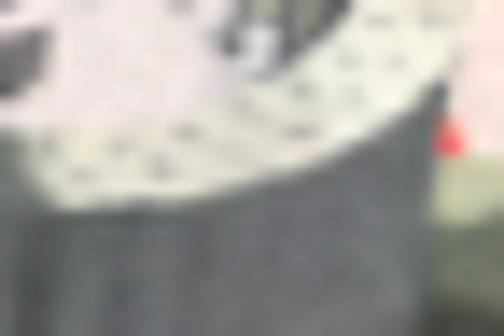

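Request:
move([
  [0,0,0.00167,0,0,0,0.89,0,-0.737,0.986,0.89,0,-0.737,0.986,1.0,0,-0.88,-0.74,-0.714,0.678,0.22,-0.1,0.5,-0.5,0,0,0.00167,0,0,0,0.89,0,-0.737,0.986,0.89,0,-0.737,0.986,1.0,0,-0.88,-0.74,-0.714,0.678,0.20,-0.1,0.5,-0.5],
  [-0.001,0,0.00167,0,0,0.00167,0.89,0,-0.737,0.986,0.89,0,-0.737,0.986,1.0,0,-0.88,-0.74,-0.714,0.678,0.22,-0.1,0.5,-0.5,0.00206,0,0.00167,0,0,0.00167,0.89,0,-0.737,0.986,0.89,0,-0.737,0.986,1.0,0,-0.88,-0.74,-0.714,0.678,0.20,-0.1,0.5,-0.5],
], speed=0.015)

Request:
move([
  [0,0,-0.002,0,0,0,0.89,0,-0.737,0.986,0.89,0,-0.737,0.986,1.0,0,-0.88,-0.74,-0.714,0.678,0.22,-0.1,0.5,-0.5,0,0,-0.002,0,0,0,0.89,0,-0.737,0.986,0.89,0,-0.737,0.986,1.0,0,-0.88,-0.74,-0.714,0.678,0.20,-0.1,0.5,-0.5],
  [0.0025,0,-0.002,0,0,0,0.89,0,-0.737,0.986,0.89,0,-0.737,0.986,1.0,0,-0.88,-0.74,-0.714,0.678,0.22,-0.1,0.5,-0.5,0.0025,0,-0.002,0,0,0,0.89,0,-0.737,0.986,0.89,0,-0.737,0.986,1.0,0,-0.88,-0.74,-0.714,0.678,0.20,-0.1,0.5,-0.5],
  [-0.0025,0,-0.002,0,0,0,0.89,0,-0.737,0.986,0.89,0,-0.737,0.986,1.0,0,-0.88,-0.74,-0.714,0.678,0.22,-0.1,0.5,-0.5,-0.0025,0,-0.002,0,0,0,0.89,0,-0.737,0.986,0.89,0,-0.737,0.986,1.0,0,-0.88,-0.74,-0.714,0.678,0.20,-0.1,0.5,-0.5],
  [-0.0025,0.00083,-0.002,0,0,0,0.89,0,-0.737,0.986,0.89,0,-0.737,0.986,1.0,0,-0.88,-0.74,-0.714,0.678,0.22,-0.1,0.5,-0.5,-0.0025,0.00083,-0.002,0,0,0,0.89,0,-0.737,0.986,0.89,0,-0.737,0.986,1.0,0,-0.88,-0.74,-0.714,0.678,0.20,-0.1,0.5,-0.5],
  [0.0025,0.00083,-0.002,0,0,0,0.89,0,-0.737,0.986,0.89,0,-0.737,0.986,1.0,0,-0.88,-0.74,-0.714,0.678,0.22,-0.1,0.5,-0.5,0.0025,0.00083,-0.002,0,0,0,0.89,0,-0.737,0.986,0.89,0,-0.737,0.986,1.0,0,-0.88,-0.74,-0.714,0.678,0.20,-0.1,0.5,-0.5],
  [0.0025,0.00167,-0.002,0,0,0,0.89,0,-0.737,0.986,0.89,0,-0.737,0.986,1.0,0,-0.88,-0.74,-0.714,0.678,0.22,-0.1,0.5,-0.5,0.0025,0.00167,-0.002,0,0,0,0.89,0,-0.737,0.986,0.89,0,-0.737,0.986,1.0,0,-0.88,-0.74,-0.714,0.678,0.20,-0.1,0.5,-0.5],
  [-0.0025,0.00167,-0.002,0,0,0,0.89,0,-0.737,0.986,0.89,0,-0.737,0.986,1.0,0,-0.88,-0.74,-0.714,0.678,0.22,-0.1,0.5,-0.5,-0.0025,0.00167,-0.002,0,0,0,0.89,0,-0.737,0.986,0.89,0,-0.737,0.986,1.0,0,-0.88,-0.74,-0.714,0.678,0.20,-0.1,0.5,-0.5],
  [-0.0025,-0.00083,-0.002,0,0,0,0.89,0,-0.737,0.986,0.89,0,-0.737,0.986,1.0,0,-0.88,-0.74,-0.714,0.678,0.22,-0.1,0.5,-0.5,-0.0025,-0.00083,-0.002,0,0,0,0.89,0,-0.737,0.986,0.89,0,-0.737,0.986,1.0,0,-0.88,-0.74,-0.714,0.678,0.20,-0.1,0.5,-0.5],
  [0.0025,-0.00083,-0.002,0,0,0,0.89,0,-0.737,0.986,0.89,0,-0.737,0.986,1.0,0,-0.88,-0.74,-0.714,0.678,0.22,-0.1,0.5,-0.5,0.0025,-0.00083,-0.002,0,0,0,0.89,0,-0.737,0.986,0.89,0,-0.737,0.986,1.0,0,-0.88,-0.74,-0.714,0.678,0.20,-0.1,0.5,-0.5],
  [0.0025,-0.00167,-0.002,0,0,0,0.89,0,-0.737,0.986,0.89,0,-0.737,0.986,1.0,0,-0.88,-0.74,-0.714,0.678,0.22,-0.1,0.5,-0.5,0.0025,-0.00167,-0.002,0,0,0,0.89,0,-0.737,0.986,0.89,0,-0.737,0.986,1.0,0,-0.88,-0.74,-0.714,0.678,0.20,-0.1,0.5,-0.5],
  [-0.0025,-0.00167,-0.002,0,0,0,0.89,0,-0.737,0.986,0.89,0,-0.737,0.986,1.0,0,-0.88,-0.74,-0.714,0.678,0.22,-0.1,0.5,-0.5,-0.0025,-0.00167,-0.002,0,0,0,0.89,0,-0.737,0.986,0.89,0,-0.737,0.986,1.0,0,-0.88,-0.74,-0.714,0.678,0.20,-0.1,0.5,-0.5],
  [0,0,-0.002,0,0,0,0.89,0,-0.737,0.986,0.89,0,-0.737,0.986,1.0,0,-0.88,-0.74,-0.714,0.678,0.22,-0.1,0.5,-0.5,0,0,-0.002,0,0,0,0.89,0,-0.737,0.986,0.89,0,-0.737,0.986,1.0,0,-0.88,-0.74,-0.714,0.678,0.20,-0.1,0.5,-0.5],
], speed=0.015, blend=[0,0.0002,0.0002,0.0002,0.0002,0.0002,0.0002,0.0002,0.0002,0.0002,0.0002,0])

Scene clock: 851.40 s.
left_arm: end_effector_position=(+0.4935, -0.1242, +1.1457) hand_goal=(+0.890, +0.000, -0.736, +0.986, +0.890, +0.000, -0.736, +0.986, +1.000, +0.000, -0.880, -0.740, -0.714, +0.678, +0.220, -0.100) hand_measured=(+0.912, +0.002, -0.702, +0.998, +0.914, +0.000, -0.706, +0.998, +0.984, +0.000, -0.876, -0.736, -0.716, +0.678, +0.216, -0.102) hand_current_ma=(+101, +7, +153, +56, +111, -3, +139, +56, -70, +3, +17, +12, -4, +2, -20, -10) hand_state=(blocked, goal, blocked, goal, blocked, goal, blocked, goal, goal, goal, goal, goal, goal, goal, goal, goal) hand_current_limit=0.50 hand_speed=-0.50 end_effector_quat_wxyz=(-0.500, +0.866, +0.020, -0.011) | right_arm: end_effector_position=(+0.5104, -0.4750, +1.1492) hand_goal=(+0.890, +0.000, -0.736, +0.986, +0.890, +0.000, -0.736, +0.986, +1.000, +0.000, -0.880, -0.740, -0.714, +0.678, +0.200, -0.100) hand_measured=(+0.846, +0.002, -0.760, +0.974, +0.842, -0.002, -0.758, +0.974, +0.986, +0.000, -0.876, -0.736, -0.710, +0.680, +0.198, -0.102) hand_current_ma=(-173, +2, -76, -39, -191, -2, -72, -35, -46, +0, +9, +7, +10, +3, -8, -6) hand_state=(blocked, goal, blocked, goal, blocked, goal, blocked, goal, goal, goal, goal, goal, goal, goal, goal, goal) hand_current_limit=0.50 hand_speed=-0.50 end_effector_quat_wxyz=(-0.500, +0.866, +0.020, -0.011)
Joint positions: left_arm=[-1.236 -0.98 1.235 -0.797 -1.321 0.147] | right_arm=[-0.497 -1.695 2.173 4.965 -0.735 0.69]
Joint torques (N m): left_arm=[10.09 -82.07 -51.9 1.29 -1.9 -2.49] | right_arm=[12.27 -18.97 -49.18 0.43 0.03 -2.64]
Wrist force (N, zeroed by zero_wrist_force): left_arm=[0.7 -0.6 4.1] | right_arm=[-0.8 3.5 -2.5]
Wrist torque (N m, zeroed by zero_wrist_force): left_arm=[-0.08 0.02 0.14] | right_arm=[-0.16 -0.02 -0.01]
Wrist force, peak (N, zeroed by zero_wrist_force): left_arm=[0.4 -0.4 5.3] | right_arm=[-0.8 4.2 -2.8]
Hand target: left_arm +0.4934, -0.1242, +1.1456; -0.500, +0.866, +0.020, -0.011 | right_arm +0.5106, -0.4750, +1.1491; -0.500, +0.866, +0.021, -0.011
Off the commanded pose: left_arm 0.000 m, 0 deg | right_arm 0.000 m, 0 deg.
move: done

Scene clock: 853.57 s.
left_arm: end_effector_position=(+0.4932, -0.1245, +1.1444) hand_goal=(+0.890, +0.000, -0.736, +0.986, +0.890, +0.000, -0.736, +0.986, +1.000, +0.000, -0.880, -0.740, -0.714, +0.678, +0.220, -0.100) hand_measured=(+0.912, +0.002, -0.702, +0.998, +0.914, +0.000, -0.706, +0.998, +0.984, +0.000, -0.876, -0.736, -0.716, +0.678, +0.216, -0.102) hand_current_ma=(+105, +9, +153, +56, +116, -1, +138, +56, -70, +3, +17, +12, -4, +2, -20, -10) hand_state=(blocked, goal, blocked, goal, blocked, goal, blocked, goal, goal, goal, goal, goal, goal, goal, goal, goal) hand_current_limit=0.50 hand_speed=-0.50 end_effector_quat_wxyz=(-0.500, +0.866, +0.020, -0.011) | right_arm: end_effector_position=(+0.5104, -0.4753, +1.1480) hand_goal=(+0.890, +0.000, -0.736, +0.986, +0.890, +0.000, -0.736, +0.986, +1.000, +0.000, -0.880, -0.740, -0.714, +0.678, +0.200, -0.100) hand_measured=(+0.846, +0.004, -0.762, +0.974, +0.842, +0.000, -0.760, +0.974, +0.986, +0.000, -0.876, -0.736, -0.710, +0.680, +0.198, -0.102) hand_current_ma=(-173, +7, -84, -39, -191, +0, -82, -35, -46, +0, +9, +7, +10, +3, -8, -6) hand_state=(blocked, goal, blocked, goal, blocked, goal, blocked, goal, goal, goal, goal, goal, goal, goal, goal, goal) hand_current_limit=0.50 hand_speed=-0.50 end_effector_quat_wxyz=(-0.500, +0.866, +0.021, -0.011) end_effector_velocity=(+0.001, +0.002, -0.001) end_effector_angular_velocity=(+0.003, +0.003, -0.001)
Joint positions: left_arm=[-1.237 -0.979 1.236 -0.798 -1.322 0.147] | right_arm=[-0.497 -1.694 2.174 4.963 -0.735 0.689]
Joint velocities: left_arm=[within noise] | right_arm=[0.004 0.003 0.001 -0.003 0.005 0.005]
Joint torques (N m): left_arm=[9.74 -104.8 -34.26 -3.77 2.27 1.19] | right_arm=[13.94 -17.38 -33.58 -2.9 4.29 2.83]
Wrist force (N, zeroed by zero_wrist_force): left_arm=[0.0 -1.4 2.5] | right_arm=[-0.5 1.3 -3.6]
Wrist torque (N m, zeroed by zero_wrist_force): left_arm=[-0.02 -0.03 0.12] | right_arm=[-0.04 0.03 -0.38]
Wrist force, peak (N, zeroed by zero_wrist_force): left_arm=[0.6 -1.6 4.5] | right_arm=[-2.5 0.7 -5.0]
Hand target: left_arm +0.4934, -0.1242, +1.1444; -0.500, +0.866, +0.020, -0.011 | right_arm +0.5106, -0.4750, +1.1479; -0.500, +0.866, +0.021, -0.011
Off the commanded pose: left_arm 0.000 m, 0 deg | right_arm 0.000 m, 0 deg.
move: done

Request:
move([
  [0,0,0.002,0,0,0,0.89,0,-0.737,0.986,0.89,0,-0.737,0.986,1.0,0,-0.88,-0.74,-0.714,0.678,0.22,-0.1,0.5,-0.5,0,0,0.002,0,0,0,0.89,0,-0.737,0.986,0.89,0,-0.737,0.986,1.0,0,-0.88,-0.74,-0.714,0.678,0.20,-0.1,0.5,-0.5],
  [-0.00084,-0.00004,0.002,0,0,0.00139,0.89,0,-0.737,0.986,0.89,0,-0.737,0.986,1.0,0,-0.88,-0.74,-0.714,0.678,0.22,-0.1,0.5,-0.5,0.00172,0.00009,0.002,0,0,0.00139,0.89,0,-0.737,0.986,0.89,0,-0.737,0.986,1.0,0,-0.88,-0.74,-0.714,0.678,0.20,-0.1,0.5,-0.5],
  [-0.00084,-0.00004,0,0,0,0.00139,0.89,0,-0.737,0.986,0.89,0,-0.737,0.986,1.0,0,-0.88,-0.74,-0.714,0.678,0.22,-0.1,0.5,-0.5,0.00172,0.00009,0,0,0,0.00139,0.89,0,-0.737,0.986,0.89,0,-0.737,0.986,1.0,0,-0.88,-0.74,-0.714,0.678,0.20,-0.1,0.5,-0.5],
  [0.00116,-0.00004,0,0,0,0.00139,0.89,0,-0.737,0.986,0.89,0,-0.737,0.986,1.0,0,-0.88,-0.74,-0.714,0.678,0.22,-0.1,0.5,-0.5,0.00372,0.00009,0,0,0,0.00139,0.89,0,-0.737,0.986,0.89,0,-0.737,0.986,1.0,0,-0.88,-0.74,-0.714,0.678,0.20,-0.1,0.5,-0.5],
  [-0.00284,-0.00004,0,0,0,0.00139,0.89,0,-0.737,0.986,0.89,0,-0.737,0.986,1.0,0,-0.88,-0.74,-0.714,0.678,0.22,-0.1,0.5,-0.5,-0.00028,0.00009,0,0,0,0.00139,0.89,0,-0.737,0.986,0.89,0,-0.737,0.986,1.0,0,-0.88,-0.74,-0.714,0.678,0.20,-0.1,0.5,-0.5],
  [-0.00284,0.00096,0,0,0,0.00139,0.89,0,-0.737,0.986,0.89,0,-0.737,0.986,1.0,0,-0.88,-0.74,-0.714,0.678,0.22,-0.1,0.5,-0.5,-0.00028,0.00109,0,0,0,0.00139,0.89,0,-0.737,0.986,0.89,0,-0.737,0.986,1.0,0,-0.88,-0.74,-0.714,0.678,0.20,-0.1,0.5,-0.5],
  [0.00116,0.00096,0,0,0,0.00139,0.89,0,-0.737,0.986,0.89,0,-0.737,0.986,1.0,0,-0.88,-0.74,-0.714,0.678,0.22,-0.1,0.5,-0.5,0.00372,0.00109,0,0,0,0.00139,0.89,0,-0.737,0.986,0.89,0,-0.737,0.986,1.0,0,-0.88,-0.74,-0.714,0.678,0.20,-0.1,0.5,-0.5],
  [0.00116,-0.00104,0,0,0,0.00139,0.89,0,-0.737,0.986,0.89,0,-0.737,0.986,1.0,0,-0.88,-0.74,-0.714,0.678,0.22,-0.1,0.5,-0.5,0.00372,-0.00091,0,0,0,0.00139,0.89,0,-0.737,0.986,0.89,0,-0.737,0.986,1.0,0,-0.88,-0.74,-0.714,0.678,0.20,-0.1,0.5,-0.5],
  [-0.00284,-0.00104,0,0,0,0.00139,0.89,0,-0.737,0.986,0.89,0,-0.737,0.986,1.0,0,-0.88,-0.74,-0.714,0.678,0.22,-0.1,0.5,-0.5,-0.00028,-0.00091,0,0,0,0.00139,0.89,0,-0.737,0.986,0.89,0,-0.737,0.986,1.0,0,-0.88,-0.74,-0.714,0.678,0.20,-0.1,0.5,-0.5],
  [-0.00084,-0.00004,0,0,0,0.00139,0.89,0,-0.737,0.986,0.89,0,-0.737,0.986,1.0,0,-0.88,-0.74,-0.714,0.678,0.22,-0.1,0.5,-0.5,0.00172,0.00009,0,0,0,0.00139,0.89,0,-0.737,0.986,0.89,0,-0.737,0.986,1.0,0,-0.88,-0.74,-0.714,0.678,0.20,-0.1,0.5,-0.5],
], speed=0.015, blend=[0.0001,0.0001,0,0.0002,0.0002,0.0002,0.0002,0.0002,0.0002,0])

Request:
move([
  [0,0,0.002,0,0,0,0.89,0,-0.737,0.986,0.89,0,-0.737,0.986,1.0,0,-0.88,-0.74,-0.714,0.678,0.22,-0.1,0.5,-0.5,0,0,0.002,0,0,0,0.89,0,-0.737,0.986,0.89,0,-0.737,0.986,1.0,0,-0.88,-0.74,-0.714,0.678,0.20,-0.1,0.5,-0.5],
  [-0.00084,-0.00004,0.002,0,0,0.00139,0.89,0,-0.737,0.986,0.89,0,-0.737,0.986,1.0,0,-0.88,-0.74,-0.714,0.678,0.22,-0.1,0.5,-0.5,0.00172,0.00009,0.002,0,0,0.00139,0.89,0,-0.737,0.986,0.89,0,-0.737,0.986,1.0,0,-0.88,-0.74,-0.714,0.678,0.20,-0.1,0.5,-0.5],
  [-0.00084,-0.00004,0,0,0,0.00139,0.89,0,-0.737,0.986,0.89,0,-0.737,0.986,1.0,0,-0.88,-0.74,-0.714,0.678,0.22,-0.1,0.5,-0.5,0.00172,0.00009,0,0,0,0.00139,0.89,0,-0.737,0.986,0.89,0,-0.737,0.986,1.0,0,-0.88,-0.74,-0.714,0.678,0.20,-0.1,0.5,-0.5],
  [0.00116,-0.00004,0,0,0,0.00139,0.89,0,-0.737,0.986,0.89,0,-0.737,0.986,1.0,0,-0.88,-0.74,-0.714,0.678,0.22,-0.1,0.5,-0.5,0.00372,0.00009,0,0,0,0.00139,0.89,0,-0.737,0.986,0.89,0,-0.737,0.986,1.0,0,-0.88,-0.74,-0.714,0.678,0.20,-0.1,0.5,-0.5],
  [-0.00284,-0.00004,0,0,0,0.00139,0.89,0,-0.737,0.986,0.89,0,-0.737,0.986,1.0,0,-0.88,-0.74,-0.714,0.678,0.22,-0.1,0.5,-0.5,-0.00028,0.00009,0,0,0,0.00139,0.89,0,-0.737,0.986,0.89,0,-0.737,0.986,1.0,0,-0.88,-0.74,-0.714,0.678,0.20,-0.1,0.5,-0.5],
  [-0.00284,0.00096,0,0,0,0.00139,0.89,0,-0.737,0.986,0.89,0,-0.737,0.986,1.0,0,-0.88,-0.74,-0.714,0.678,0.22,-0.1,0.5,-0.5,-0.00028,0.00109,0,0,0,0.00139,0.89,0,-0.737,0.986,0.89,0,-0.737,0.986,1.0,0,-0.88,-0.74,-0.714,0.678,0.20,-0.1,0.5,-0.5],
  [0.00116,0.00096,0,0,0,0.00139,0.89,0,-0.737,0.986,0.89,0,-0.737,0.986,1.0,0,-0.88,-0.74,-0.714,0.678,0.22,-0.1,0.5,-0.5,0.00372,0.00109,0,0,0,0.00139,0.89,0,-0.737,0.986,0.89,0,-0.737,0.986,1.0,0,-0.88,-0.74,-0.714,0.678,0.20,-0.1,0.5,-0.5],
  [0.00116,-0.00104,0,0,0,0.00139,0.89,0,-0.737,0.986,0.89,0,-0.737,0.986,1.0,0,-0.88,-0.74,-0.714,0.678,0.22,-0.1,0.5,-0.5,0.00372,-0.00091,0,0,0,0.00139,0.89,0,-0.737,0.986,0.89,0,-0.737,0.986,1.0,0,-0.88,-0.74,-0.714,0.678,0.20,-0.1,0.5,-0.5],
  [-0.00284,-0.00104,0,0,0,0.00139,0.89,0,-0.737,0.986,0.89,0,-0.737,0.986,1.0,0,-0.88,-0.74,-0.714,0.678,0.22,-0.1,0.5,-0.5,-0.00028,-0.00091,0,0,0,0.00139,0.89,0,-0.737,0.986,0.89,0,-0.737,0.986,1.0,0,-0.88,-0.74,-0.714,0.678,0.20,-0.1,0.5,-0.5],
  [-0.00084,-0.00004,0,0,0,0.00139,0.89,0,-0.737,0.986,0.89,0,-0.737,0.986,1.0,0,-0.88,-0.74,-0.714,0.678,0.22,-0.1,0.5,-0.5,0.00172,0.00009,0,0,0,0.00139,0.89,0,-0.737,0.986,0.89,0,-0.737,0.986,1.0,0,-0.88,-0.74,-0.714,0.678,0.20,-0.1,0.5,-0.5],
], speed=0.015, blend=[0.0001,0.0001,0,0.0002,0.0002,0.0002,0.0002,0.0002,0.0002,0])

Scene clock: 857.50 s.
left_arm: end_effector_position=(+0.4928, -0.1244, +1.1444) hand_goal=(+0.890, +0.000, -0.736, +0.986, +0.890, +0.000, -0.736, +0.986, +1.000, +0.000, -0.880, -0.740, -0.714, +0.678, +0.220, -0.100) hand_measured=(+0.912, +0.002, -0.704, +0.998, +0.914, +0.000, -0.706, +0.998, +0.984, +0.000, -0.876, -0.736, -0.716, +0.678, +0.216, -0.102) hand_current_ma=(+106, +9, +148, +56, +118, +0, +134, +56, -70, +3, +17, +12, -4, +2, -20, -10) hand_state=(blocked, goal, blocked, goal, blocked, goal, blocked, goal, goal, goal, goal, goal, goal, goal, goal, goal) hand_current_limit=0.50 hand_speed=-0.50 end_effector_quat_wxyz=(-0.500, +0.866, +0.022, -0.012) | right_arm: end_effector_position=(+0.5115, -0.4752, +1.1480) hand_goal=(+0.890, +0.000, -0.736, +0.986, +0.890, +0.000, -0.736, +0.986, +1.000, +0.000, -0.880, -0.740, -0.714, +0.678, +0.200, -0.100) hand_measured=(+0.846, +0.004, -0.764, +0.974, +0.842, +0.002, -0.762, +0.974, +0.986, +0.000, -0.876, -0.736, -0.710, +0.680, +0.198, -0.102) hand_current_ma=(-173, +10, -90, -39, -191, +3, -87, -35, -46, +0, +9, +7, +10, +3, -8, -6) hand_state=(blocked, goal, blocked, goal, blocked, goal, blocked, goal, goal, goal, goal, goal, goal, goal, goal, goal) hand_current_limit=0.50 hand_speed=-0.50 end_effector_quat_wxyz=(-0.500, +0.866, +0.023, -0.012)
Joint positions: left_arm=[-1.236 -0.978 1.235 -0.797 -1.325 0.145] | right_arm=[-0.495 -1.691 2.171 4.965 -0.737 0.687]
Joint torques (N m): left_arm=[7.65 -108.9 -34.51 -3.67 0.57 -1.78] | right_arm=[14.27 -19.15 -28.44 -3.47 3.89 2.94]
Wrist force (N, zeroed by zero_wrist_force): left_arm=[1.9 -1.5 2.8] | right_arm=[-0.2 1.4 -2.4]
Wrist torque (N m, zeroed by zero_wrist_force): left_arm=[-0.06 0.05 0.16] | right_arm=[-0.08 0.03 -0.14]
Wrist force, peak (N, zeroed by zero_wrist_force): left_arm=[-0.2 -2.0 4.3] | right_arm=[-0.8 -0.3 -5.5]
Hand target: left_arm +0.4929, -0.1242, +1.1444; -0.500, +0.866, +0.022, -0.012 | right_arm +0.5116, -0.4750, +1.1479; -0.500, +0.866, +0.023, -0.012
Off the commanded pose: left_arm 0.000 m, 0 deg | right_arm 0.000 m, 0 deg.
move: done

Scene clock: 859.03 s.
left_arm: end_effector_position=(+0.4922, -0.1244, +1.1444) hand_goal=(+0.890, +0.000, -0.736, +0.986, +0.890, +0.000, -0.736, +0.986, +1.000, +0.000, -0.880, -0.740, -0.714, +0.678, +0.220, -0.100) hand_measured=(+0.912, +0.002, -0.704, +0.998, +0.916, +0.000, -0.706, +0.998, +0.984, +0.000, -0.876, -0.736, -0.716, +0.678, +0.216, -0.102) hand_current_ma=(+106, +8, +145, +56, +120, +0, +131, +56, -70, +3, +17, +12, -4, +2, -20, -10) hand_state=(blocked, goal, blocked, goal, blocked, goal, blocked, goal, goal, goal, goal, goal, goal, goal, goal, goal) hand_current_limit=0.50 hand_speed=-0.50 end_effector_quat_wxyz=(-0.500, +0.865, +0.024, -0.013) | right_arm: end_effector_position=(+0.5125, -0.4751, +1.1480) hand_goal=(+0.890, +0.000, -0.736, +0.986, +0.890, +0.000, -0.736, +0.986, +1.000, +0.000, -0.880, -0.740, -0.714, +0.678, +0.200, -0.100) hand_measured=(+0.846, +0.004, -0.764, +0.974, +0.842, +0.002, -0.762, +0.974, +0.986, +0.000, -0.876, -0.736, -0.710, +0.680, +0.198, -0.102) hand_current_ma=(-173, +8, -91, -39, -191, +2, -88, -35, -46, +0, +9, +7, +10, +3, -8, -6) hand_state=(blocked, goal, blocked, goal, blocked, goal, blocked, goal, goal, goal, goal, goal, goal, goal, goal, goal) hand_current_limit=0.50 hand_speed=-0.50 end_effector_quat_wxyz=(-0.500, +0.866, +0.025, -0.013)
Joint positions: left_arm=[-1.236 -0.978 1.234 -0.797 -1.329 0.142] | right_arm=[-0.493 -1.687 2.168 4.967 -0.738 0.684]
Joint torques (N m): left_arm=[10.15 -106.42 -32.52 -3.65 1.18 -1.42] | right_arm=[14.94 -20.23 -27.19 -3.58 4.46 3.03]
Wrist force (N, zeroed by zero_wrist_force): left_arm=[1.5 -1.6 2.6] | right_arm=[-0.2 1.6 -2.6]
Wrist torque (N m, zeroed by zero_wrist_force): left_arm=[-0.06 0.06 0.15] | right_arm=[-0.05 0.04 -0.13]
Wrist force, peak (N, zeroed by zero_wrist_force): left_arm=[1.9 -1.8 3.9] | right_arm=[-0.6 -0.2 -5.5]
Hand target: left_arm +0.4924, -0.1243, +1.1444; -0.500, +0.866, +0.024, -0.013 | right_arm +0.5126, -0.4749, +1.1479; -0.500, +0.865, +0.024, -0.013
Off the commanded pose: left_arm 0.000 m, 0 deg | right_arm 0.000 m, 0 deg.
move: done

Request:
move([
  [0,0,0.002,0,0,0,0.89,0,-0.737,0.986,0.89,0,-0.737,0.986,1.0,0,-0.88,-0.74,-0.714,0.678,0.22,-0.1,0.5,-0.5,0,0,0.002,0,0,0,0.89,0,-0.737,0.986,0.89,0,-0.737,0.986,1.0,0,-0.88,-0.74,-0.714,0.678,0.20,-0.1,0.5,-0.5],
  [-0.00084,-0.00004,0.002,0,0,0.00139,0.89,0,-0.737,0.986,0.89,0,-0.737,0.986,1.0,0,-0.88,-0.74,-0.714,0.678,0.22,-0.1,0.5,-0.5,0.00172,0.00009,0.002,0,0,0.00139,0.89,0,-0.737,0.986,0.89,0,-0.737,0.986,1.0,0,-0.88,-0.74,-0.714,0.678,0.20,-0.1,0.5,-0.5],
], speed=0.015, cameras=["cam_spot_right", "cam_spot_wide"])

Request:
zoom_image(camera="cam_spot_right", region=[404, 250, 434, 270])

Request:
zoom_image(camera="cam_spot_wide", region=[480, 195, 570, 275])

Scene clock: 860.47 s.
left_arm: end_effector_position=(+0.4920, -0.1243, +1.1457) hand_goal=(+0.890, +0.000, -0.736, +0.986, +0.890, +0.000, -0.736, +0.986, +1.000, +0.000, -0.880, -0.740, -0.714, +0.678, +0.220, -0.100) hand_measured=(+0.912, +0.002, -0.704, +0.998, +0.916, +0.000, -0.706, +0.998, +0.984, +0.000, -0.876, -0.736, -0.716, +0.678, +0.216, -0.102) hand_current_ma=(+106, +8, +145, +56, +120, +0, +131, +56, -70, +3, +17, +12, -4, +2, -20, -10) hand_state=(blocked, goal, blocked, goal, blocked, goal, blocked, goal, goal, goal, goal, goal, goal, goal, goal, goal) hand_current_limit=0.50 hand_speed=-0.50 end_effector_quat_wxyz=(-0.500, +0.866, +0.025, -0.014) | right_arm: end_effector_position=(+0.5136, -0.4748, +1.1492) hand_goal=(+0.890, +0.000, -0.736, +0.986, +0.890, +0.000, -0.736, +0.986, +1.000, +0.000, -0.880, -0.740, -0.714, +0.678, +0.200, -0.100) hand_measured=(+0.846, +0.004, -0.764, +0.974, +0.842, +0.002, -0.762, +0.974, +0.986, +0.000, -0.876, -0.736, -0.710, +0.680, +0.198, -0.102) hand_current_ma=(-173, +8, -91, -39, -191, +2, -86, -35, -46, +0, +9, +7, +10, +3, -8, -6) hand_state=(blocked, goal, blocked, goal, blocked, goal, blocked, goal, goal, goal, goal, goal, goal, goal, goal, goal) hand_current_limit=0.50 hand_speed=-0.50 end_effector_quat_wxyz=(-0.500, +0.865, +0.026, -0.014)
Joint positions: left_arm=[-1.236 -0.978 1.232 -0.794 -1.332 0.14] | right_arm=[-0.491 -1.685 2.163 4.971 -0.74 0.682]
Joint torques (N m): left_arm=[9.42 -76.63 -48.88 1.59 -1.94 -1.91] | right_arm=[12.87 -18.52 -49.76 0.41 -0.14 -2.24]
Wrist force (N, zeroed by zero_wrist_force): left_arm=[1.1 -1.6 2.9] | right_arm=[-0.2 2.0 -1.1]
Wrist torque (N m, zeroed by zero_wrist_force): left_arm=[-0.03 0.09 0.13] | right_arm=[-0.13 0.02 0.00]
Wrist force, peak (N, zeroed by zero_wrist_force): left_arm=[1.4 -1.1 3.5] | right_arm=[-0.6 1.7 -3.6]
Hand target: left_arm +0.4919, -0.1243, +1.1456; -0.500, +0.865, +0.026, -0.015 | right_arm +0.5137, -0.4748, +1.1491; -0.500, +0.865, +0.026, -0.015
Off the commanded pose: left_arm 0.000 m, 0 deg | right_arm 0.000 m, 0 deg.
move: done
Images, in order (width x height): cam_spot_right 896x504, cam_spot_wide 896x504.

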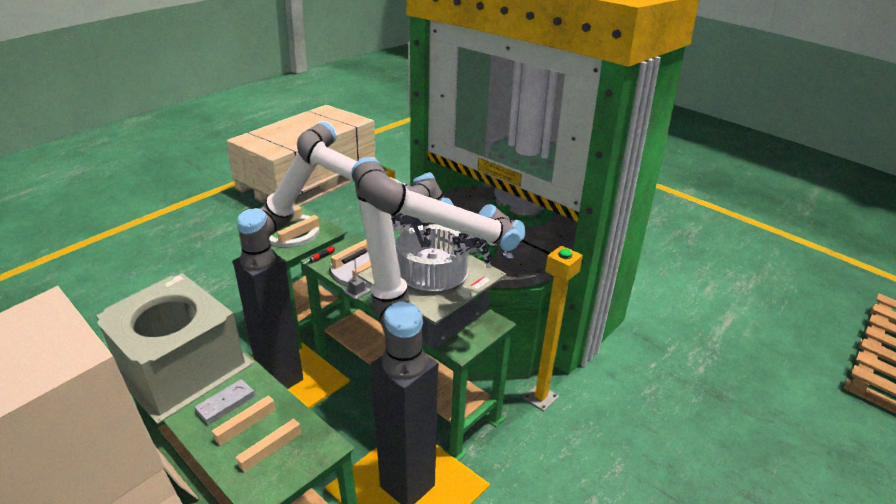

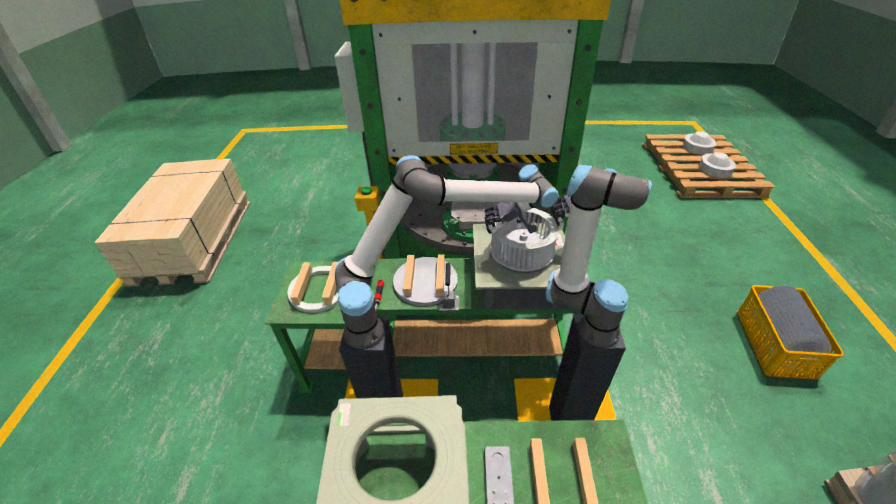

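Scaled by 16.800.

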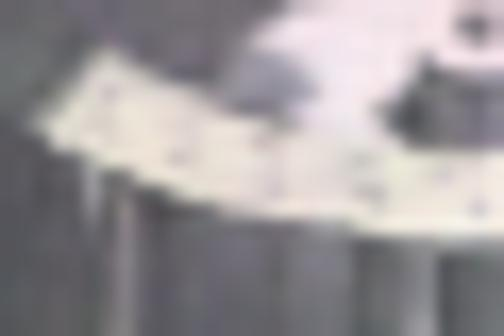

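Scaled by 5.600.

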